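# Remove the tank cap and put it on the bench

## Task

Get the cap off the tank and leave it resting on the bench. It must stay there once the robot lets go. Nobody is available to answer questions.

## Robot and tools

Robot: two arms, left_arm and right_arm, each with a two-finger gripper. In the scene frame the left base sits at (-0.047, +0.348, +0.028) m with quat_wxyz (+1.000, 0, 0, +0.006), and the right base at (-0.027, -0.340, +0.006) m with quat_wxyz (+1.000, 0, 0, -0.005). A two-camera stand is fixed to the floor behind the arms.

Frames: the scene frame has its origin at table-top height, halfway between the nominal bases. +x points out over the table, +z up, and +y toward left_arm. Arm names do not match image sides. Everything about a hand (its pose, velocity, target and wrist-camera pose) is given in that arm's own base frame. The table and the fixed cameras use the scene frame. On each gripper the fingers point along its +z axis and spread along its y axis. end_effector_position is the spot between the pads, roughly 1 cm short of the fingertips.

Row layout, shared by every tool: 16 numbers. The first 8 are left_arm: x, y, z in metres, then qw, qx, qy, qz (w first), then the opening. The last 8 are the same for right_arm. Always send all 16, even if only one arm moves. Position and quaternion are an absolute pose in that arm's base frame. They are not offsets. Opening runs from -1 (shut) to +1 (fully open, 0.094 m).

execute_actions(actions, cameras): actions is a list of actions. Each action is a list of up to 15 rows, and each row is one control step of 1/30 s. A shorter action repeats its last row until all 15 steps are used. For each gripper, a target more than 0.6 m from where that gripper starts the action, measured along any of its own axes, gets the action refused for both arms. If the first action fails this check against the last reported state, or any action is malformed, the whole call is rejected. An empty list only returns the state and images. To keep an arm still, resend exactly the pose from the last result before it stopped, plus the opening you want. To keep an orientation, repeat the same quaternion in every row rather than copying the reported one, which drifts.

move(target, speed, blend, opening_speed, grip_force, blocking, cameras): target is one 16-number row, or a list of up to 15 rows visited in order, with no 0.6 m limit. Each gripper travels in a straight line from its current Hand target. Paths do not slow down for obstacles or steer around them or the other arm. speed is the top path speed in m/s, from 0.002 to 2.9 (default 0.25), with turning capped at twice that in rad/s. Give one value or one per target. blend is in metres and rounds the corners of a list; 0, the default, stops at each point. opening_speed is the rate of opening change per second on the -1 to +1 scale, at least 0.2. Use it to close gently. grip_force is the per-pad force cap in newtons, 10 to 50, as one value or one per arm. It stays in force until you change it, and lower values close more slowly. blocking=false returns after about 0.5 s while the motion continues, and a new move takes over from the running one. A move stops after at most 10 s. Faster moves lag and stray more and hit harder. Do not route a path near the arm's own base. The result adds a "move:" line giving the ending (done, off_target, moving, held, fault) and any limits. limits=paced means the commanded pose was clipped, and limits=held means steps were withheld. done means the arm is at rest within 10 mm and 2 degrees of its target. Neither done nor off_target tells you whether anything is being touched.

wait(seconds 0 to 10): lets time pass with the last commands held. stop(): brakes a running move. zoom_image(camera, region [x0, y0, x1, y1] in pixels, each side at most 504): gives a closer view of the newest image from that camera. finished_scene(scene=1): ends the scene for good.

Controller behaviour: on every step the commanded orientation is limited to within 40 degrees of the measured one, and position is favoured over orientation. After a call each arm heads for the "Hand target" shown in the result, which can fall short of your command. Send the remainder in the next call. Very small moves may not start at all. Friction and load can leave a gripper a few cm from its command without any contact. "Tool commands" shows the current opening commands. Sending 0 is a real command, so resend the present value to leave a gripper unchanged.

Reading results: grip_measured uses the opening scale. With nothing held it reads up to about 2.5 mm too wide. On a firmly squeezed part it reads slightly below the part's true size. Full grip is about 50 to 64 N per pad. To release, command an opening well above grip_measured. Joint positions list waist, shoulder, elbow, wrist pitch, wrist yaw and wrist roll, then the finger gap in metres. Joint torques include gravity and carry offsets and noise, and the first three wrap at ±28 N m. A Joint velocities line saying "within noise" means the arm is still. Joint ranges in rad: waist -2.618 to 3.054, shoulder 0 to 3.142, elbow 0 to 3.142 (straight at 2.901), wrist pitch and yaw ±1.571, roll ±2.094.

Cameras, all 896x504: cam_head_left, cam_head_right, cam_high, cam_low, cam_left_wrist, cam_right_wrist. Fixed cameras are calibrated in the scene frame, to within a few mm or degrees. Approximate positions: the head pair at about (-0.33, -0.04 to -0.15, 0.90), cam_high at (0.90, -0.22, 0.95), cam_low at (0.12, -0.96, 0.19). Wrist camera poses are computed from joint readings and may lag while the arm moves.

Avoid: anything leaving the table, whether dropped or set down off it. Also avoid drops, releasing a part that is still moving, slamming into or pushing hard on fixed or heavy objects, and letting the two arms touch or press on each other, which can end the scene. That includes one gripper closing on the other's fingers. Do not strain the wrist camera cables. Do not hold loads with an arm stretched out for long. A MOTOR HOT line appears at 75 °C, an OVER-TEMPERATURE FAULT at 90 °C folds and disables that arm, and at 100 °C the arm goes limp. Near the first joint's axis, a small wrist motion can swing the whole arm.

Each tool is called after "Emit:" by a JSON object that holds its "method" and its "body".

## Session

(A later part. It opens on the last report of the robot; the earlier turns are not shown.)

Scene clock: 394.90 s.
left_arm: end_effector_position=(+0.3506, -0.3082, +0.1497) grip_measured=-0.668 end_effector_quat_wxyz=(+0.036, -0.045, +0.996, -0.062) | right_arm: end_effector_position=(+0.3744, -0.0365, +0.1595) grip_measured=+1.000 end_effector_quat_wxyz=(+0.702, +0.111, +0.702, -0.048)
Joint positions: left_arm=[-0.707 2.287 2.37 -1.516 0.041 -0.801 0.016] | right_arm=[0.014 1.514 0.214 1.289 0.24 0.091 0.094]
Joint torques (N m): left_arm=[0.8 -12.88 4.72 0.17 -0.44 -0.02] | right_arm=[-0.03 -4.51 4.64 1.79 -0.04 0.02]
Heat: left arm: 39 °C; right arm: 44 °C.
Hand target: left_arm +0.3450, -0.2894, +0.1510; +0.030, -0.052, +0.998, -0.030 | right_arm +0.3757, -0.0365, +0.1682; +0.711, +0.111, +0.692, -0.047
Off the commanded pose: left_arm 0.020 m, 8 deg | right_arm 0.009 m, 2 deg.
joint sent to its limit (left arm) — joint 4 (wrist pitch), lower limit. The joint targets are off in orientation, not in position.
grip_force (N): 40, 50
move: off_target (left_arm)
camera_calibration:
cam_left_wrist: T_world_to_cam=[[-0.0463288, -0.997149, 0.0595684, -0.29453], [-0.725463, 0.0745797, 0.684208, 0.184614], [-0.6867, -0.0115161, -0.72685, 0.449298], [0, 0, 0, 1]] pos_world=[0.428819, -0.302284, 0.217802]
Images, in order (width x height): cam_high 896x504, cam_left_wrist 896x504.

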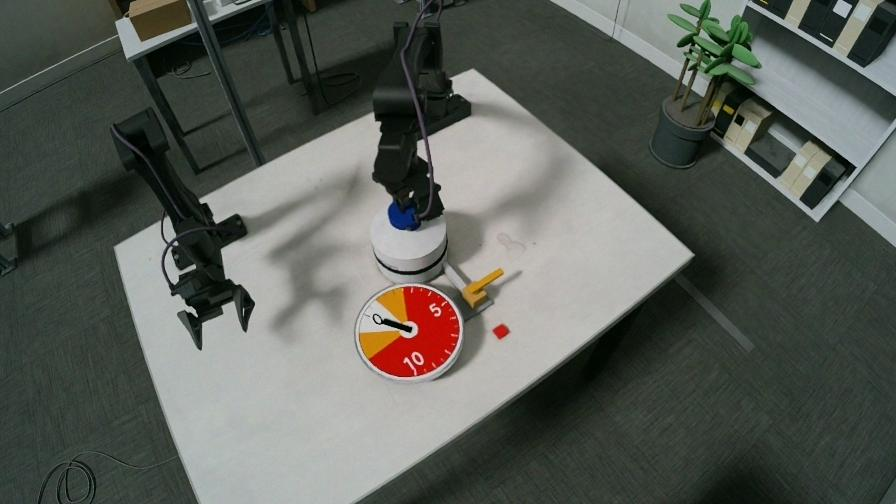

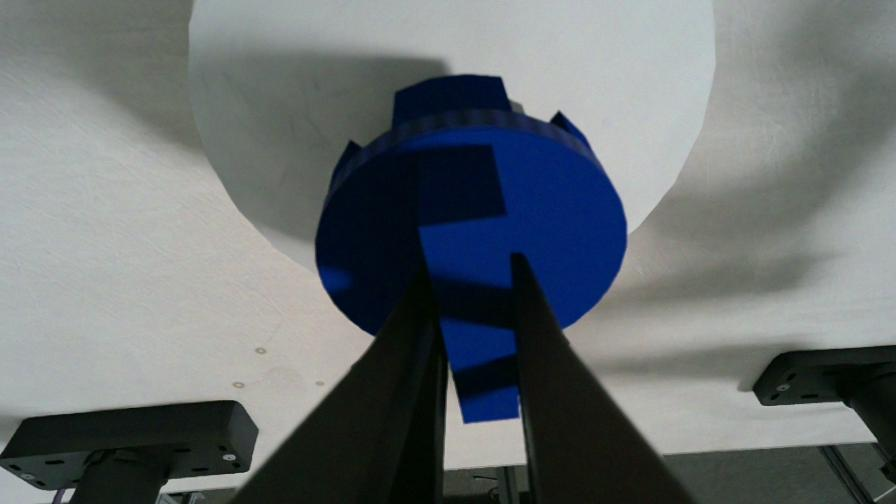

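Emit:
{"method": "move", "body": {"target": [0.345,-0.289,0.153,0,-0.309,0.9511,0,-0.9,0.3758,-0.0365,0.1683,0.711,0.111,0.692,-0.047,1], "speed": 0.15, "cameras": ["cam_left_wrist","cam_high"]}}

Emit:
{"method": "zoom_image", "body": {"camera": "cam_high", "region": [330, 170, 530, 390]}}

Scene clock: 406.93 s.
left_arm: end_effector_position=(+0.3507, -0.3064, +0.1494) grip_measured=-0.666 end_effector_quat_wxyz=(+0.039, -0.235, +0.970, -0.054) | right_arm: end_effector_position=(+0.3744, -0.0365, +0.1595) grip_measured=+1.000 end_effector_quat_wxyz=(+0.702, +0.111, +0.702, -0.048)
Joint positions: left_arm=[-0.721 2.287 2.37 -1.52 -0.001 -1.196 0.016] | right_arm=[0.014 1.514 0.214 1.289 0.24 0.091 0.094]
Joint torques (N m): left_arm=[1.77 -13.22 4.79 0.21 -0.08 -1.41] | right_arm=[0.14 -4.44 4.64 1.83 0.03 -0.06]
Heat: left arm: 39 °C; right arm: 44 °C.
Hand target: left_arm +0.3450, -0.2895, +0.1529; +0.026, -0.305, +0.951, -0.037 | right_arm +0.3757, -0.0365, +0.1682; +0.711, +0.111, +0.692, -0.047
Off the commanded pose: left_arm 0.019 m, 12 deg | right_arm 0.009 m, 2 deg.
joint sent to its limit (left arm) — joint 4 (wrist pitch), lower limit. The joint targets are off in orientation, not in position.
grip_force (N): 40, 50
move: off_target (left_arm)
camera_calibration:
cam_left_wrist: T_world_to_cam=[[0.331331, -0.941702, 0.0584496, -0.408179], [-0.689205, -0.199253, 0.69663, 0.086255], [-0.644372, -0.271099, -0.715045, 0.353019], [0, 0, 0, 1]] pos_world=[0.422166, -0.271493, 0.216195]
Images, in order (width x height): cam_high 896x504, cam_left_wrist 896x504.

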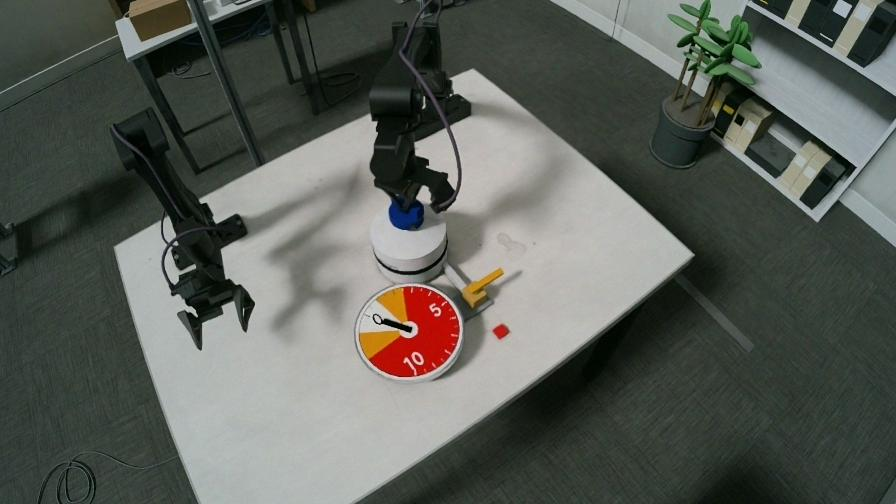

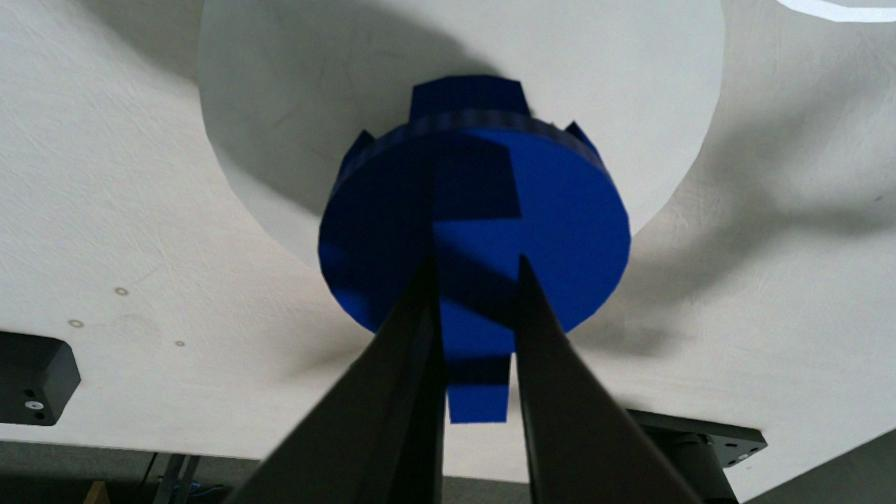

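Scaled by 2.291 from the camera's 896x504 image, which has a finer 1280x720 frame.

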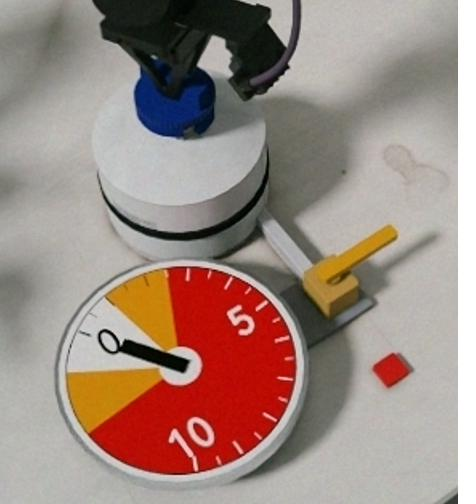

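Emit:
{"method": "move", "body": {"target": [0.345,-0.289,0.155,0,-0.5299,0.8480,0,-0.9,0.3758,-0.0365,0.1683,0.711,0.111,0.692,-0.047,1], "speed": 0.15, "cameras": ["cam_left_wrist","cam_high"]}}

Emit:
{"method": "zoom_image", "body": {"camera": "cam_high", "region": [330, 170, 530, 390]}}

Scene clock: 415.43 s.
left_arm: end_effector_position=(+0.3471, -0.3018, +0.1487) grip_measured=-0.695 end_effector_quat_wxyz=(+0.018, -0.508, +0.859, -0.052) | right_arm: end_effector_position=(+0.3744, -0.0365, +0.1595) grip_measured=+1.000 end_effector_quat_wxyz=(+0.702, +0.111, +0.702, -0.048)
Joint positions: left_arm=[-0.718 2.287 2.37 -1.543 -0.001 -1.786 0.014] | right_arm=[0.014 1.514 0.214 1.289 0.24 0.091 0.094]
Joint torques (N m): left_arm=[1.76 -13.56 4.66 0.37 -0.03 -0.32] | right_arm=[-0.13 -4.37 4.86 1.8 -0.01 0.01]
Heat: left arm: 39 °C; right arm: 44 °C.
Hand target: left_arm +0.3448, -0.2892, +0.1545; +0.015, -0.529, +0.847, -0.044 | right_arm +0.3757, -0.0365, +0.1682; +0.711, +0.111, +0.692, -0.047
Off the commanded pose: left_arm 0.014 m, 7 deg | right_arm 0.009 m, 2 deg.
joint sent to its limit (left arm) — joint 4 (wrist pitch), lower limit. The joint targets are off in orientation, not in position.
grip_force (N): 40, 50
move: off_target (left_arm)
camera_calibration:
cam_left_wrist: T_world_to_cam=[[0.801209, -0.596089, 0.0523526, -0.460395], [-0.427103, -0.508403, 0.747736, -0.106713], [-0.419101, -0.621453, -0.661929, 0.159633], [0, 0, 0, 1]] pos_world=[0.390198, -0.229486, 0.209562]
Images, in order (width x height): cam_high 896x504, cam_left_wrist 896x504.

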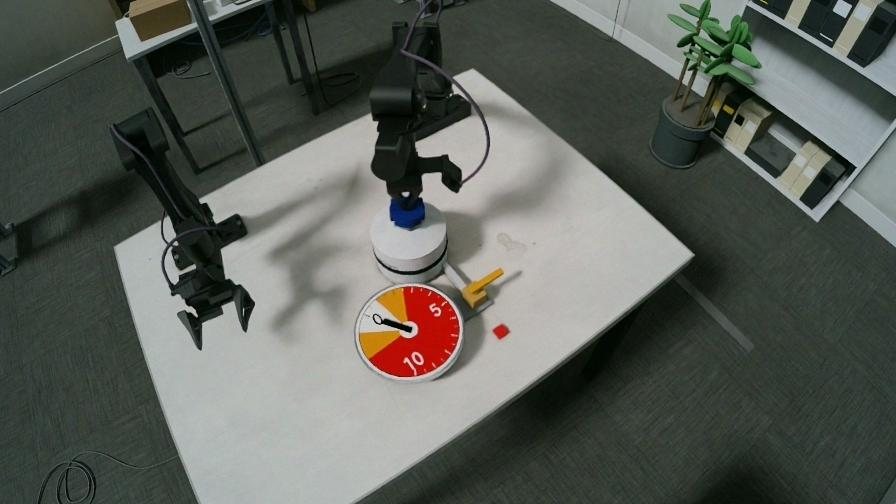

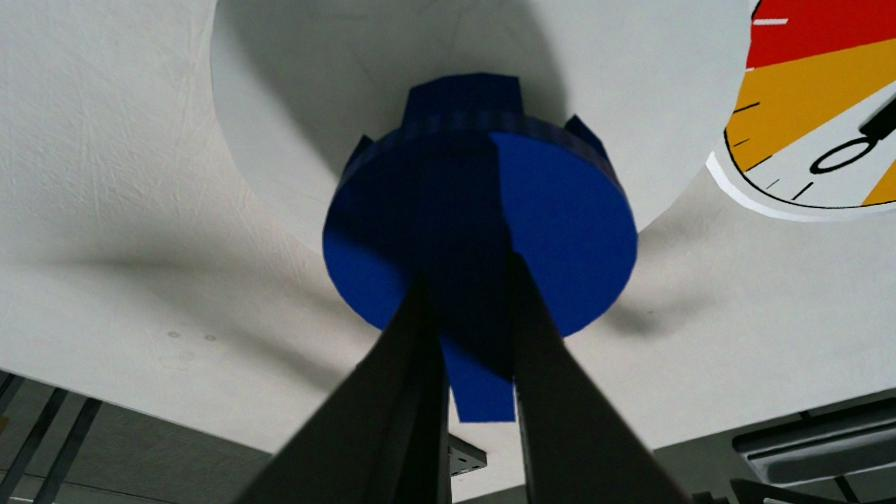

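Scaled by 2.291 from the camera's 896x504 image, which has a finer 1280x720 frame.

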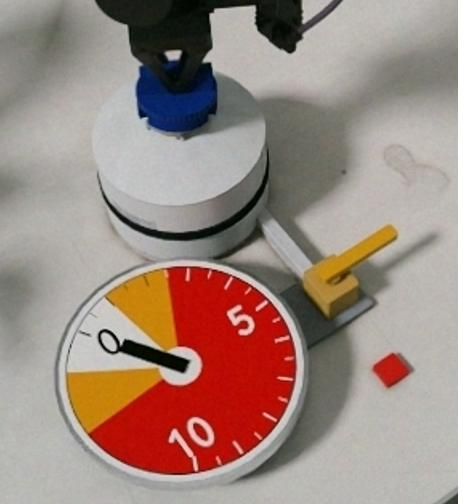

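Emit:
{"method": "move", "body": {"target": [0.345,-0.289,0.18,0,-0.5299,0.8480,0,-0.9,0.3758,-0.0365,0.1683,0.711,0.111,0.692,-0.047,1], "speed": 0.05, "cameras": ["cam_left_wrist","cam_high","cam_head_right"]}}

Emit:
{"method": "zoom_image", "body": {"camera": "cam_high", "region": [330, 170, 530, 390]}}

Scene clock: 421.83 s.
left_arm: end_effector_position=(+0.3470, -0.3018, +0.1490) grip_measured=-0.695 end_effector_quat_wxyz=(+0.018, -0.509, +0.859, -0.053) | right_arm: end_effector_position=(+0.3744, -0.0365, +0.1595) grip_measured=+1.000 end_effector_quat_wxyz=(+0.702, +0.111, +0.702, -0.048)
Joint positions: left_arm=[-0.718 2.286 2.37 -1.543 -0.001 -1.788 0.014] | right_arm=[0.014 1.514 0.214 1.289 0.24 0.091 0.094]
Joint torques (N m): left_arm=[1.73 -17.44 5.89 0.37 -0.04 -0.3] | right_arm=[0.05 -4.56 4.7 1.78 0.02 -0.03]
Heat: left arm: 39 °C; right arm: 44 °C.
Hand target: left_arm +0.3448, -0.2894, +0.1781; +0.024, -0.528, +0.846, -0.073 | right_arm +0.3757, -0.0365, +0.1682; +0.711, +0.111, +0.692, -0.047
Off the commanded pose: left_arm 0.034 m, 7 deg | right_arm 0.009 m, 2 deg.
joint sent to its limit (left arm) — joint 4 (wrist pitch), lower limit. The joint targets are off in orientation, not in position.
grip_force (N): 40, 50
move: off_target (left_arm)
camera_calibration:
cam_left_wrist: T_world_to_cam=[[0.801871, -0.595135, 0.0530803, -0.460382], [-0.426849, -0.508423, 0.747868, -0.107104], [-0.418095, -0.62235, -0.661722, 0.159169], [0, 0, 0, 1]] pos_world=[0.389998, -0.229384, 0.209863]
Images, in order (width x height): cam_head_right 896x504, cam_high 896x504, cam_left_wrist 896x504.

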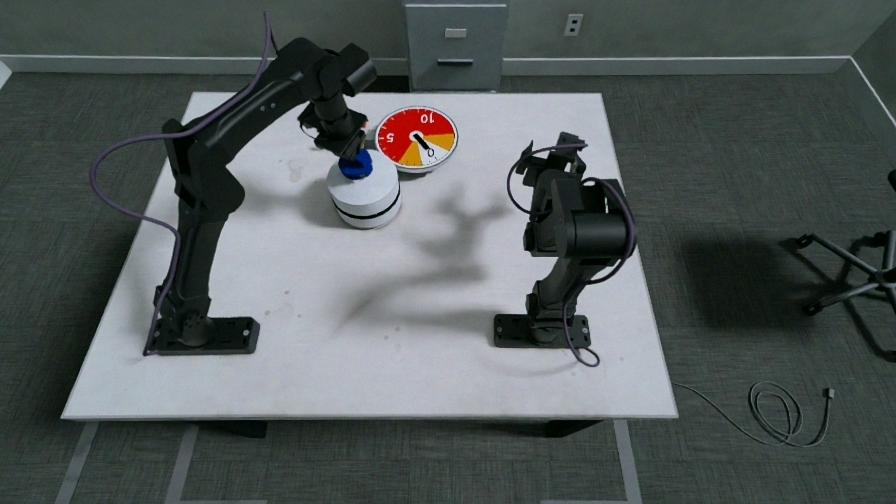

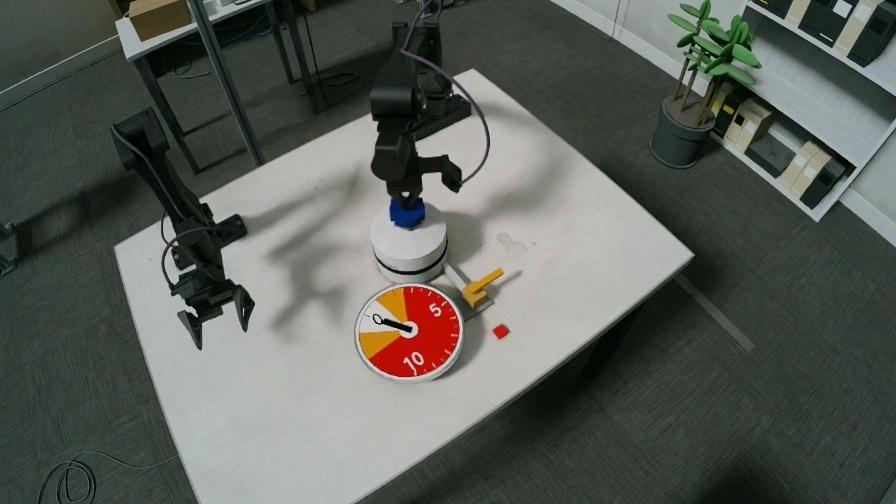

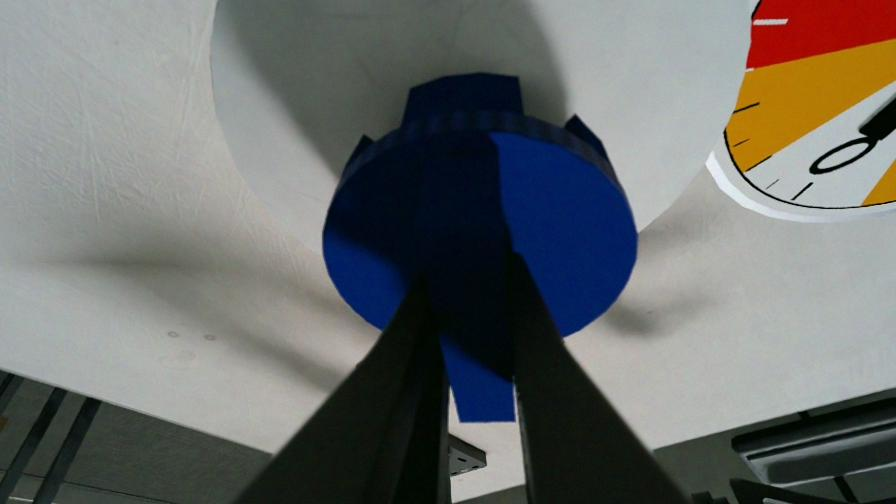

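Scaled by 2.291 from the camera's 896x504 image, which has a finer 1280x720 frame.

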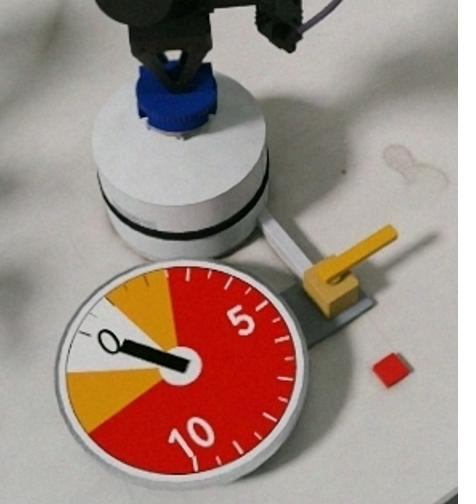

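Emit:
{"method": "move", "body": {"target": [0.345,-0.289,0.168,0,-0.6157,0.788,0,-0.9,0.3758,-0.0365,0.1683,0.711,0.111,0.692,-0.047,1], "speed": 0.15, "cameras": ["cam_left_wrist","cam_high"]}}

Emit:
{"method": "zoom_image", "body": {"camera": "cam_high", "region": [370, 180, 450, 250]}}

Scene clock: 429.77 s.
left_arm: end_effector_position=(+0.3455, -0.2998, +0.1521) grip_measured=-0.695 end_effector_quat_wxyz=(+0.005, -0.606, +0.793, -0.055) | right_arm: end_effector_position=(+0.3744, -0.0365, +0.1595) grip_measured=+1.000 end_effector_quat_wxyz=(+0.702, +0.111, +0.702, -0.048)
Joint positions: left_arm=[-0.712 2.279 2.37 -1.553 0.013 -2.018 0.014] | right_arm=[0.014 1.514 0.214 1.289 0.24 0.091 0.094]
Joint torques (N m): left_arm=[1.18 -14.94 5.18 0.46 -0.16 -0.06] | right_arm=[-0.2 -4.36 4.6 1.78 0.04 -0.02]
Heat: left arm: 41 °C; right arm: 45 °C.
Hand target: left_arm +0.3448, -0.2892, +0.1671; +0.012, -0.615, +0.786, -0.061 | right_arm +0.3757, -0.0365, +0.1682; +0.711, +0.111, +0.692, -0.047
Off the commanded pose: left_arm 0.019 m, 6 deg | right_arm 0.009 m, 2 deg.
joint sent to its limit (left arm) — joint 4 (wrist pitch), lower limit. The joint targets are off in orientation, not in position.
grip_force (N): 40, 50
move: off_target (left_arm)
camera_calibration:
cam_left_wrist: T_world_to_cam=[[0.919166, -0.391551, 0.0426936, -0.436011], [-0.27887, -0.570407, 0.772572, -0.182482], [-0.278148, -0.722027, -0.63349, 0.0793121], [0, 0, 0, 1]] pos_world=[0.371938, -0.217544, 0.209839]
Images, in order (width x height): cam_high 896x504, cam_left_wrist 896x504.

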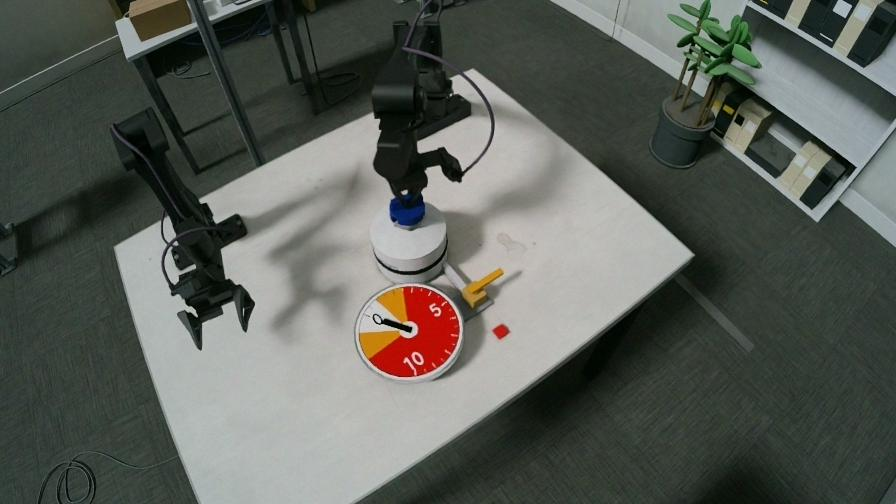

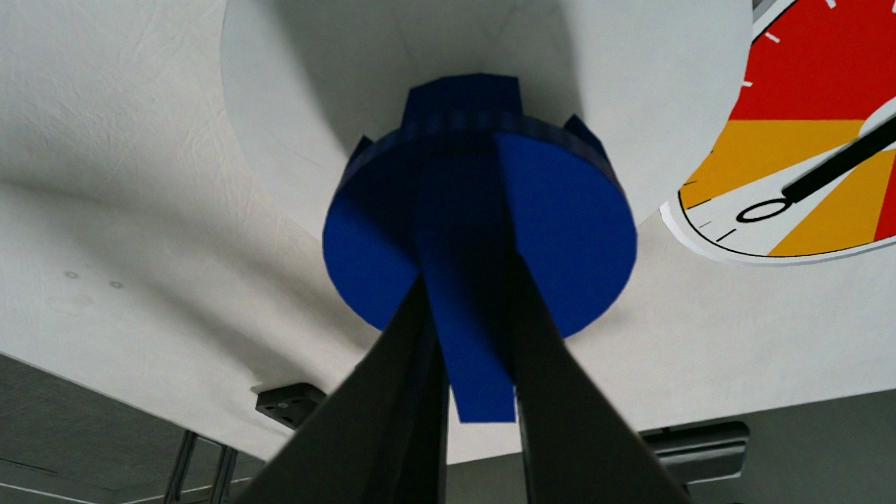

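Scaled by 6.300 from the camera's 896x504 image, which has a finer 1280x720 frame.

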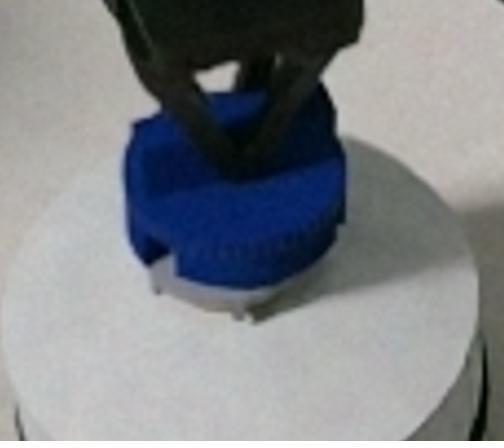

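Emit:
{"method": "move", "body": {"target": [0.345,-0.293,0.20,0,-0.6157,0.788,0,-0.9,0.3758,-0.0365,0.1683,0.711,0.111,0.692,-0.047,1], "speed": 0.05, "cameras": ["cam_left_wrist","cam_high"]}}

Emit:
{"method": "zoom_image", "body": {"camera": "cam_high", "region": [370, 180, 450, 250]}}

Scene clock: 434.70 s.
left_arm: end_effector_position=(+0.3446, -0.2975, +0.1736) grip_measured=-0.695 end_effector_quat_wxyz=(+0.010, -0.610, +0.788, -0.079) | right_arm: end_effector_position=(+0.3744, -0.0365, +0.1595) grip_measured=+1.000 end_effector_quat_wxyz=(+0.702, +0.111, +0.702, -0.048)
Joint positions: left_arm=[-0.709 2.23 2.37 -1.553 0.013 -2.028 0.014] | right_arm=[0.014 1.514 0.214 1.289 0.24 0.091 0.094]
Joint torques (N m): left_arm=[0.32 -14.76 8.32 0.55 -0.15 -0.05] | right_arm=[-0.18 -4.38 4.7 1.74 0 0]
Heat: left arm: 41 °C; right arm: 45 °C.
Hand target: left_arm +0.3443, -0.2925, +0.1989; +0.020, -0.613, +0.783, -0.104 | right_arm +0.3757, -0.0365, +0.1682; +0.711, +0.111, +0.692, -0.047
Off the commanded pose: left_arm 0.027 m, 9 deg | right_arm 0.009 m, 2 deg.
joint sent to its limit (left arm) — joint 4 (wrist pitch), lower limit. The joint targets are off in orientation, not in position.
grip_force (N): 40, 50
move: off_target (left_arm)
camera_calibration:
cam_left_wrist: T_world_to_cam=[[0.921603, -0.377829, 0.0888399, -0.439967], [-0.300062, -0.548383, 0.780538, -0.185534], [-0.246191, -0.746004, -0.618763, 0.0736548], [0, 0, 0, 1]] pos_world=[0.367936, -0.213029, 0.229478]
Images, in order (width x height): cam_high 896x504, cam_left_wrist 896x504.

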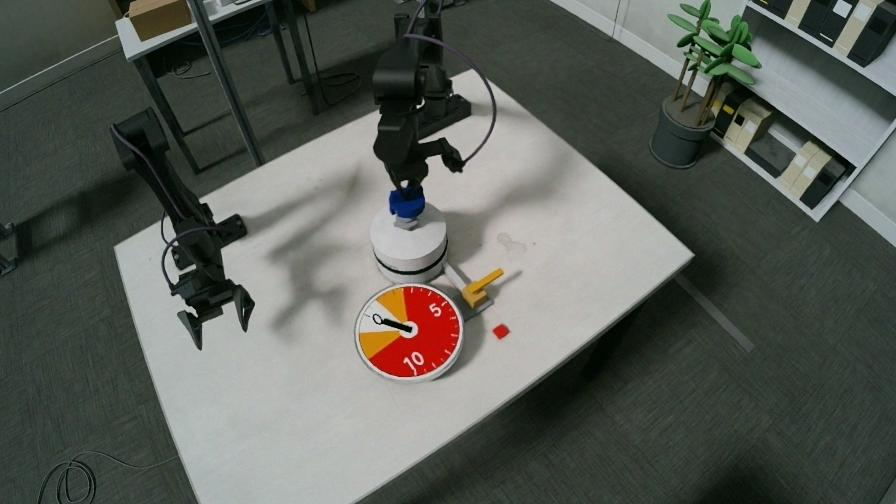

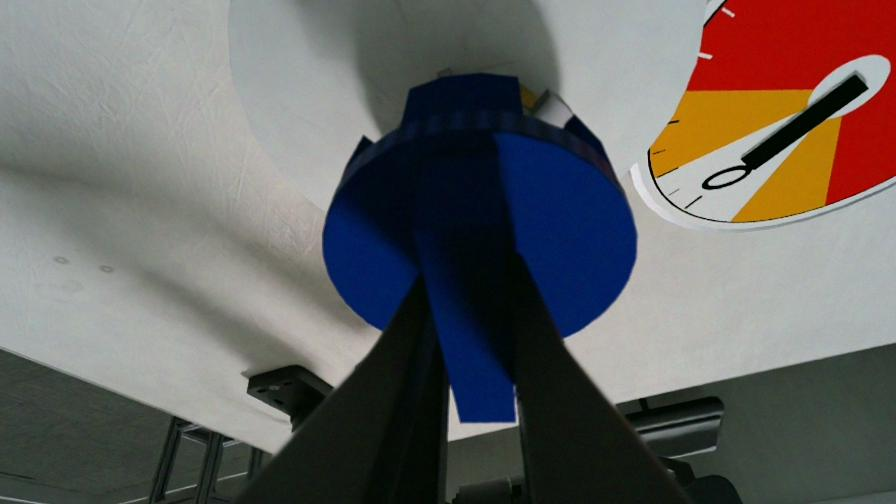

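Scaled by 6.300 from the camera's 896x504 image, which has a finer 1280x720 frame.

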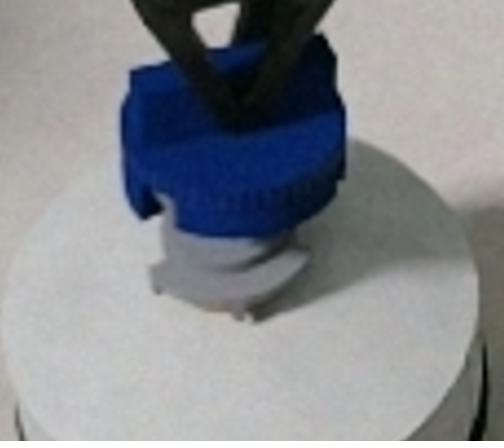

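Emit:
{"method": "move", "body": {"target": [[0.345,-0.296,0.27,0,-0.6157,0.788,0,-0.9,0.3758,-0.0365,0.1683,0.711,0.111,0.692,-0.047,1],[0.30,-0.06,0.20,0,-0.2588,0.9659,0,-0.9,0.3758,-0.0365,0.1683,0.711,0.111,0.692,-0.047,1],[0.30,-0.06,0.09,0,-0.2588,0.9659,0,-0.9,0.3758,-0.0365,0.1683,0.711,0.111,0.692,-0.047,1]], "speed": [0.12,0.25,0.12], "blend": [0.03,0.03,0], "cameras": ["cam_left_wrist","cam_high","cam_head_right"]}}

Emit:
{"method": "zoom_image", "body": {"camera": "cam_high", "region": [370, 70, 530, 250]}}

Scene clock: 450.90 s.
left_arm: end_effector_position=(+0.2997, -0.0622, +0.0852) grip_measured=-0.695 end_effector_quat_wxyz=(-0.013, -0.260, +0.966, +0.003) | right_arm: end_effector_position=(+0.3744, -0.0365, +0.1595) grip_measured=+1.000 end_effector_quat_wxyz=(+0.702, +0.111, +0.702, -0.048)
Joint positions: left_arm=[-0.204 1.74 1.327 -1.185 0.006 -0.73 0.014] | right_arm=[0.014 1.514 0.214 1.289 0.24 0.091 0.094]
Joint torques (N m): left_arm=[0.32 -9.35 5.04 0.44 -0.1 0.09] | right_arm=[-0.17 -4.33 4.93 1.78 -0.01 -0.01]
Heat: left arm: 43 °C; right arm: 45 °C.
Hand target: left_arm +0.2999, -0.0600, +0.0899; +0.000, -0.259, +0.966, +0.000 | right_arm +0.3757, -0.0365, +0.1682; +0.711, +0.111, +0.692, -0.047
Off the commanded pose: left_arm 0.005 m, 2 deg | right_arm 0.009 m, 2 deg.
grip_force (N): 40, 50
move: done
camera_calibration:
cam_left_wrist: T_world_to_cam=[[0.377056, -0.923777, -0.0668256, -0.159378], [-0.582149, -0.292495, 0.758649, 0.10133], [-0.720369, -0.247151, -0.648063, 0.359014], [0, 0, 0, 1]] pos_world=[0.377706, -0.0288605, 0.145139]
Images, in order (width x height): cam_head_right 896x504, cam_high 896x504, cam_left_wrist 896x504.

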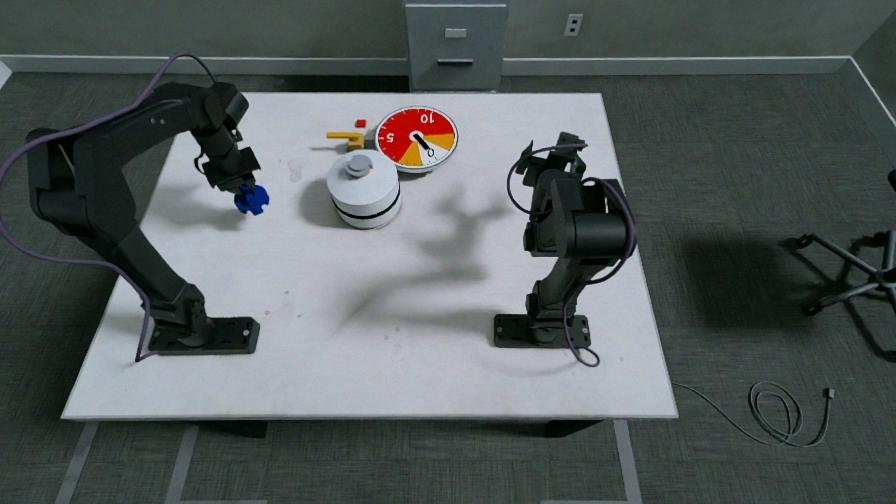

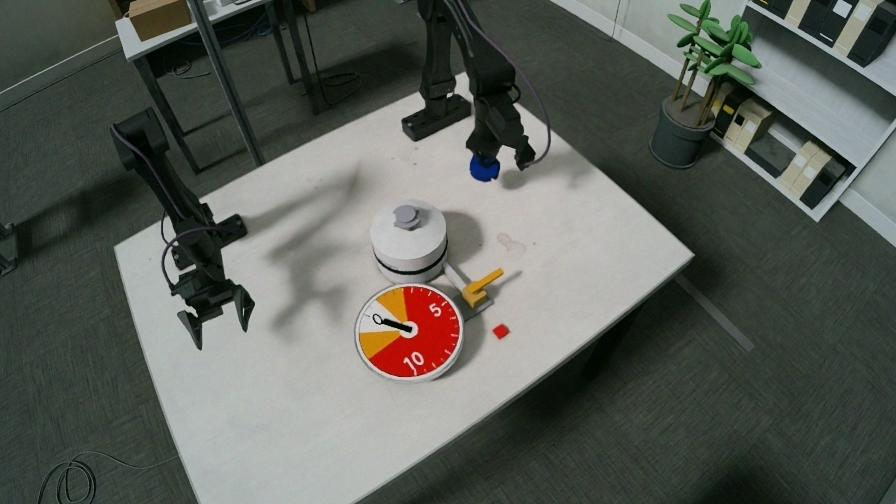

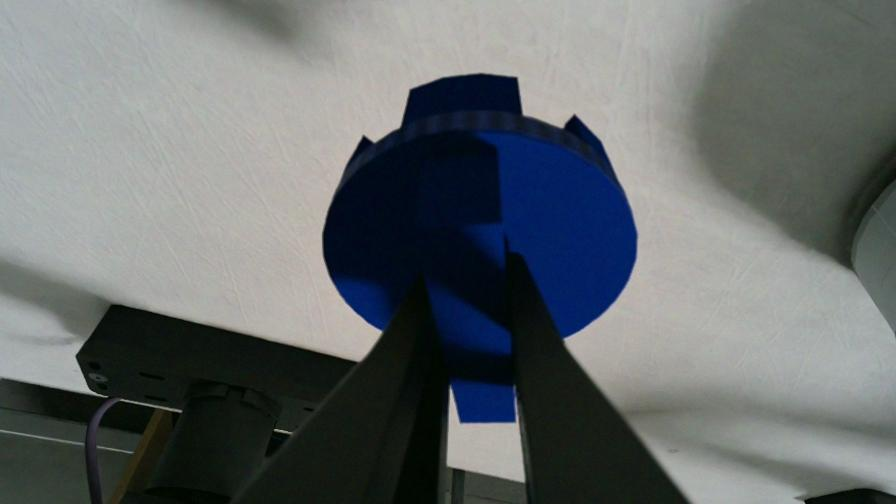

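Scaled by 2.800 from the camera's 896x504 image, which has a finer 1280x720 frame.

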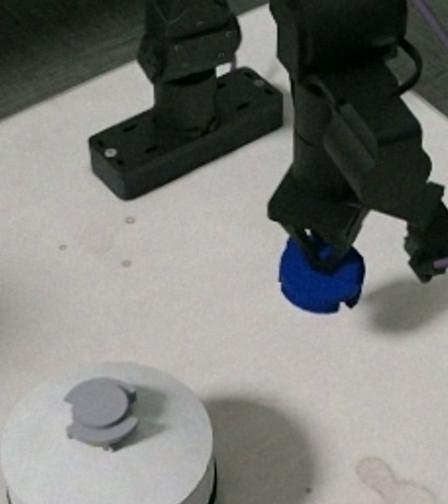

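Emit:
{"method": "move", "body": {"target": [0.30,-0.06,0.053,0,-0.2588,0.9659,0,-0.9,0.3758,-0.0365,0.1683,0.711,0.111,0.692,-0.047,1], "speed": 0.05, "cameras": ["cam_high","cam_head_left"]}}

Emit:
{"method": "zoom_image", "body": {"camera": "cam_high", "region": [440, 110, 540, 200]}}

Emit:
{"method": "zoom_image", "body": {"camera": "cam_head_left", "region": [170, 130, 300, 250]}}

Scene clock: 457.63 s.
left_arm: end_effector_position=(+0.3008, -0.0624, +0.0571) grip_measured=-0.695 end_effector_quat_wxyz=(+0.000, -0.260, +0.966, -0.004) | right_arm: end_effector_position=(+0.3744, -0.0365, +0.1595) grip_measured=+1.000 end_effector_quat_wxyz=(+0.702, +0.111, +0.702, -0.048)
Joint positions: left_arm=[-0.204 1.74 1.213 -1.04 0.006 -0.73 0.014] | right_arm=[0.014 1.514 0.214 1.289 0.24 0.091 0.094]
Joint torques (N m): left_arm=[0.32 -6.65 5 0.53 -0.11 0.09] | right_arm=[-0.18 -4.4 4.81 1.79 0 0.06]
Heat: left arm: 41 °C; right arm: 45 °C.
Hand target: left_arm +0.2999, -0.0600, +0.0530; +0.000, -0.259, +0.966, +0.000 | right_arm +0.3757, -0.0365, +0.1682; +0.711, +0.111, +0.692, -0.047
Off the commanded pose: left_arm 0.005 m, 0 deg | right_arm 0.009 m, 2 deg.
grip_force (N): 40, 50
move: done
Images, in order (width x height): cam_head_left 896x504, cam_high 896x504.

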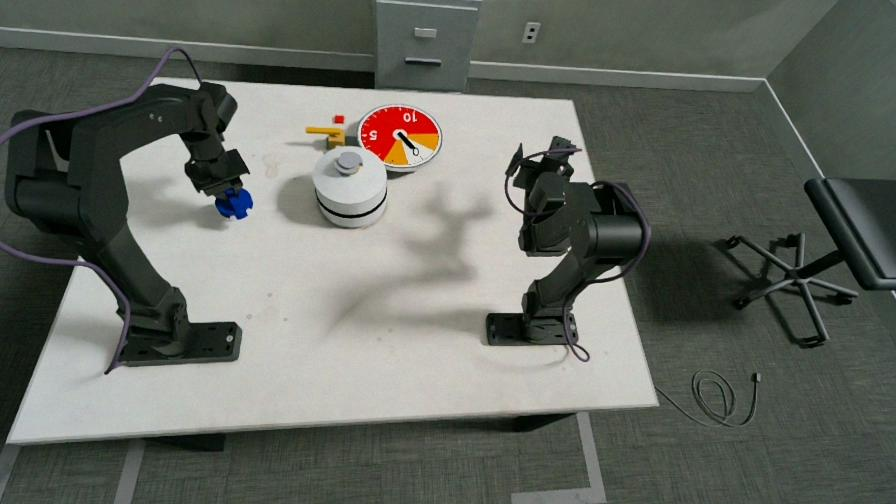

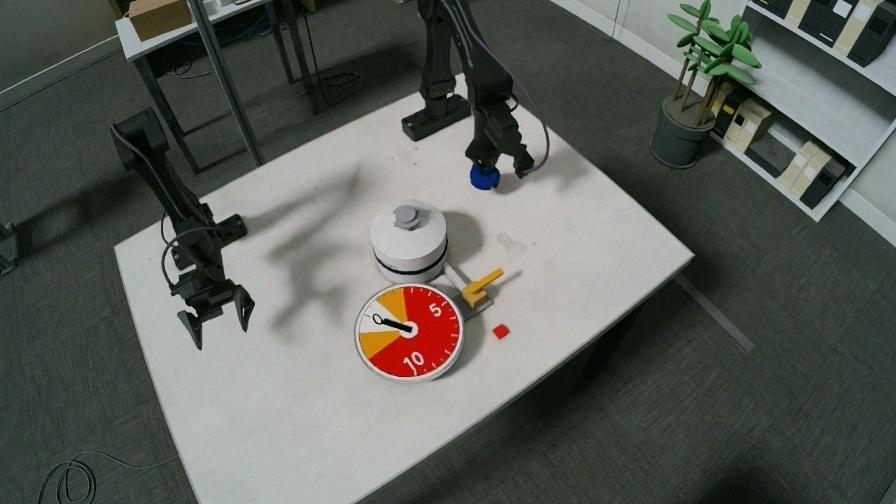

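Scaled by 5.040 from the camera's 896x504 image, which has a finer 1280x720 frame.

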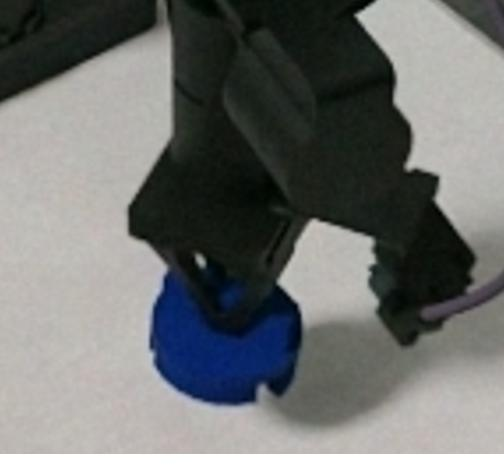

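Scaled by 3.877 from the camera's 896x504 image, which has a finer 1280x720 frame.

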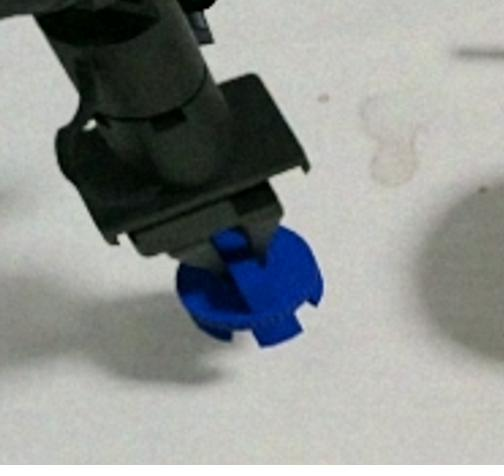

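Emit:
{"method": "move", "body": {"target": [0.30,-0.06,0.032,0,-0.2588,0.9659,0,-0.9,0.3758,-0.0365,0.1683,0.711,0.111,0.692,-0.047,1], "speed": 0.03, "cameras": ["cam_high","cam_head_left"]}}

Emit:
{"method": "zoom_image", "body": {"camera": "cam_high", "region": [440, 110, 540, 200]}}

Emit:
{"method": "zoom_image", "body": {"camera": "cam_head_left", "region": [170, 130, 300, 250]}}

Scene clock: 465.27 s.
left_arm: end_effector_position=(+0.3018, -0.0626, +0.0397) grip_measured=-0.695 end_effector_quat_wxyz=(+0.006, -0.260, +0.966, -0.007) | right_arm: end_effector_position=(+0.3744, -0.0365, +0.1595) grip_measured=+1.000 end_effector_quat_wxyz=(+0.702, +0.111, +0.702, -0.048)
Joint positions: left_arm=[-0.204 1.754 1.157 -0.958 0.006 -0.73 0.014] | right_arm=[0.014 1.514 0.214 1.289 0.24 0.091 0.094]
Joint torques (N m): left_arm=[0.32 -5.7 4.96 0.58 -0.1 0.08] | right_arm=[0.12 -4.31 4.59 1.77 -0.02 -0.02]
Heat: left arm: 40 °C; right arm: 45 °C.
Hand target: left_arm +0.2999, -0.0600, +0.0322; +0.000, -0.259, +0.966, +0.000 | right_arm +0.3757, -0.0365, +0.1682; +0.711, +0.111, +0.692, -0.047
Off the commanded pose: left_arm 0.008 m, 1 deg | right_arm 0.009 m, 2 deg.
grip_force (N): 40, 50
move: done
Images, in order (width x height): cam_head_left 896x504, cam_high 896x504.

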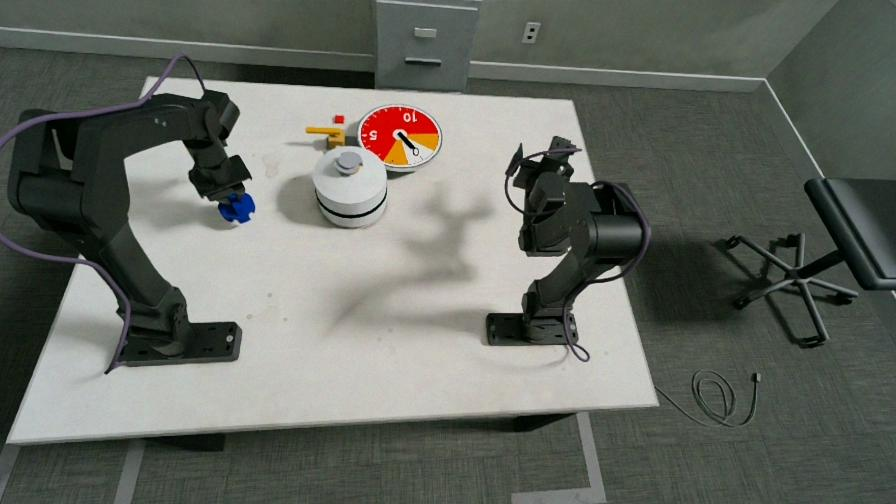

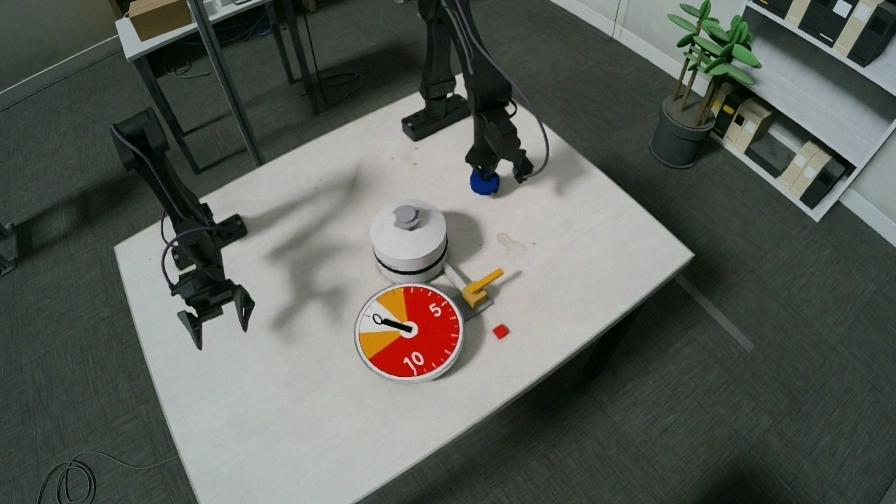

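Scaled by 5.040 from the camera's 896x504 image, which has a finer 1280x720 frame.

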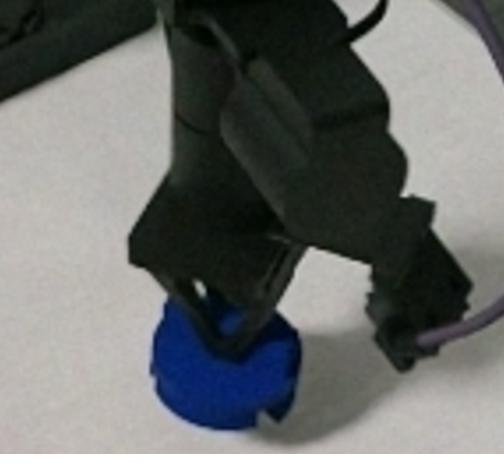

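Scaled by 3.877 from the camera's 896x504 image, which has a finer 1280x720 frame.

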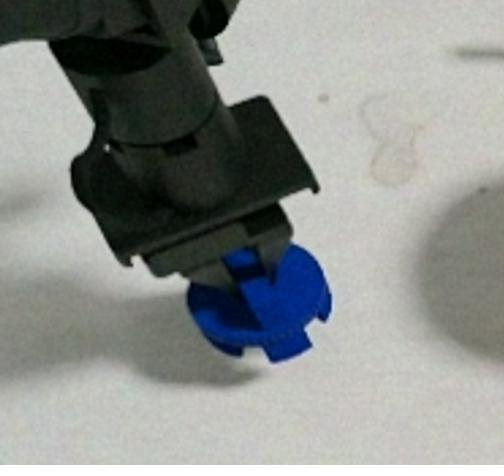

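Emit:
{"method": "move", "body": {"target": [0.30,-0.06,0.014,0,-0.2588,0.9659,0,-0.9,0.3758,-0.0365,0.1683,0.711,0.111,0.692,-0.047,1], "speed": 0.025, "cameras": ["cam_high","cam_head_left"]}}

Emit:
{"method": "zoom_image", "body": {"camera": "cam_high", "region": [440, 110, 540, 200]}}

Emit:
{"method": "zoom_image", "body": {"camera": "cam_head_left", "region": [170, 130, 300, 250]}}

Scene clock: 470.40 s.
left_arm: end_effector_position=(+0.3024, -0.0627, +0.0219) grip_measured=-0.695 end_effector_quat_wxyz=(+0.006, -0.260, +0.966, -0.007) | right_arm: end_effector_position=(+0.3744, -0.0365, +0.1595) grip_measured=+1.000 end_effector_quat_wxyz=(+0.702, +0.111, +0.702, -0.048)
Joint positions: left_arm=[-0.204 1.781 1.114 -0.887 0.006 -0.73 0.014] | right_arm=[0.014 1.514 0.214 1.289 0.24 0.091 0.094]
Joint torques (N m): left_arm=[0.31 -5.75 4.75 0.55 -0.11 0.1] | right_arm=[-0.2 -4.42 4.62 1.83 -0.01 -0.01]
Heat: left arm: 40 °C; right arm: 45 °C.
Hand target: left_arm +0.2997, -0.0600, +0.0141; +0.000, -0.259, +0.966, +0.000 | right_arm +0.3757, -0.0365, +0.1682; +0.711, +0.111, +0.692, -0.047
Off the commanded pose: left_arm 0.009 m, 1 deg | right_arm 0.009 m, 2 deg.
grip_force (N): 40, 50
move: done
Images, in order (width x height): cam_head_left 896x504, cam_high 896x504.

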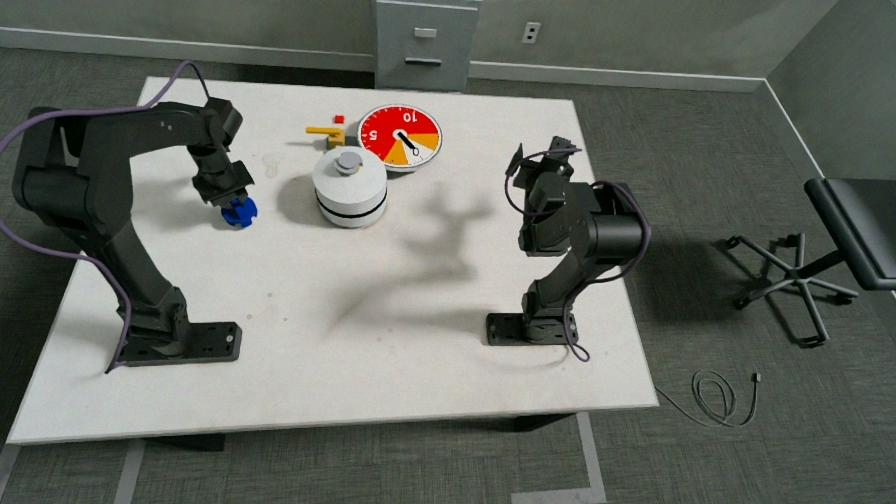

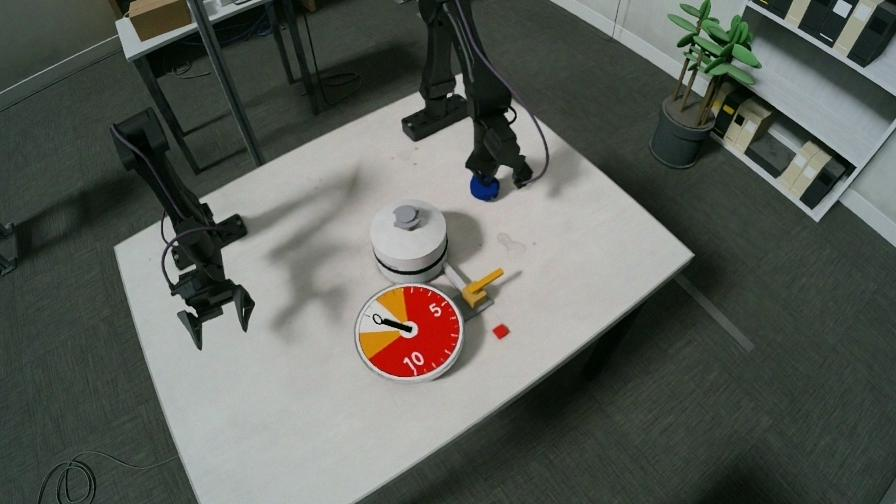

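Scaled by 5.040 from the camera's 896x504 image, which has a finer 1280x720 frame.

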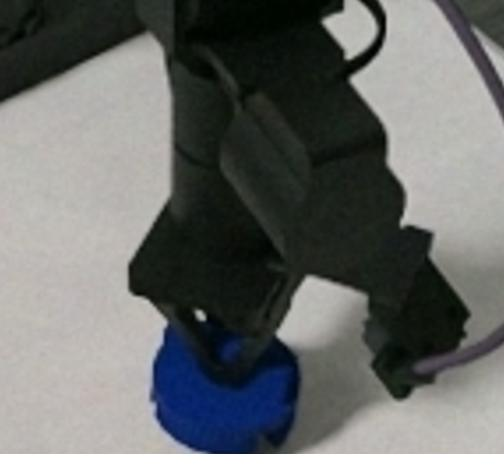

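Scaled by 3.877 from the camera's 896x504 image, which has a finer 1280x720 frame.

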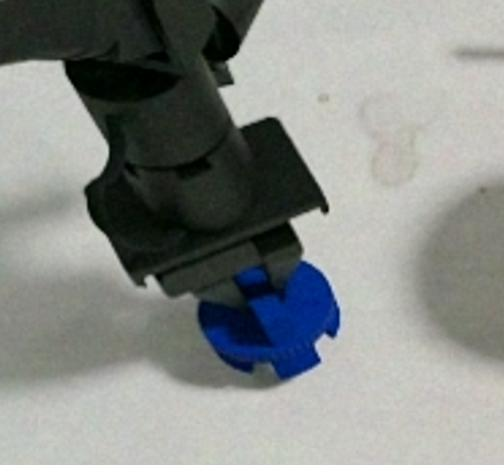

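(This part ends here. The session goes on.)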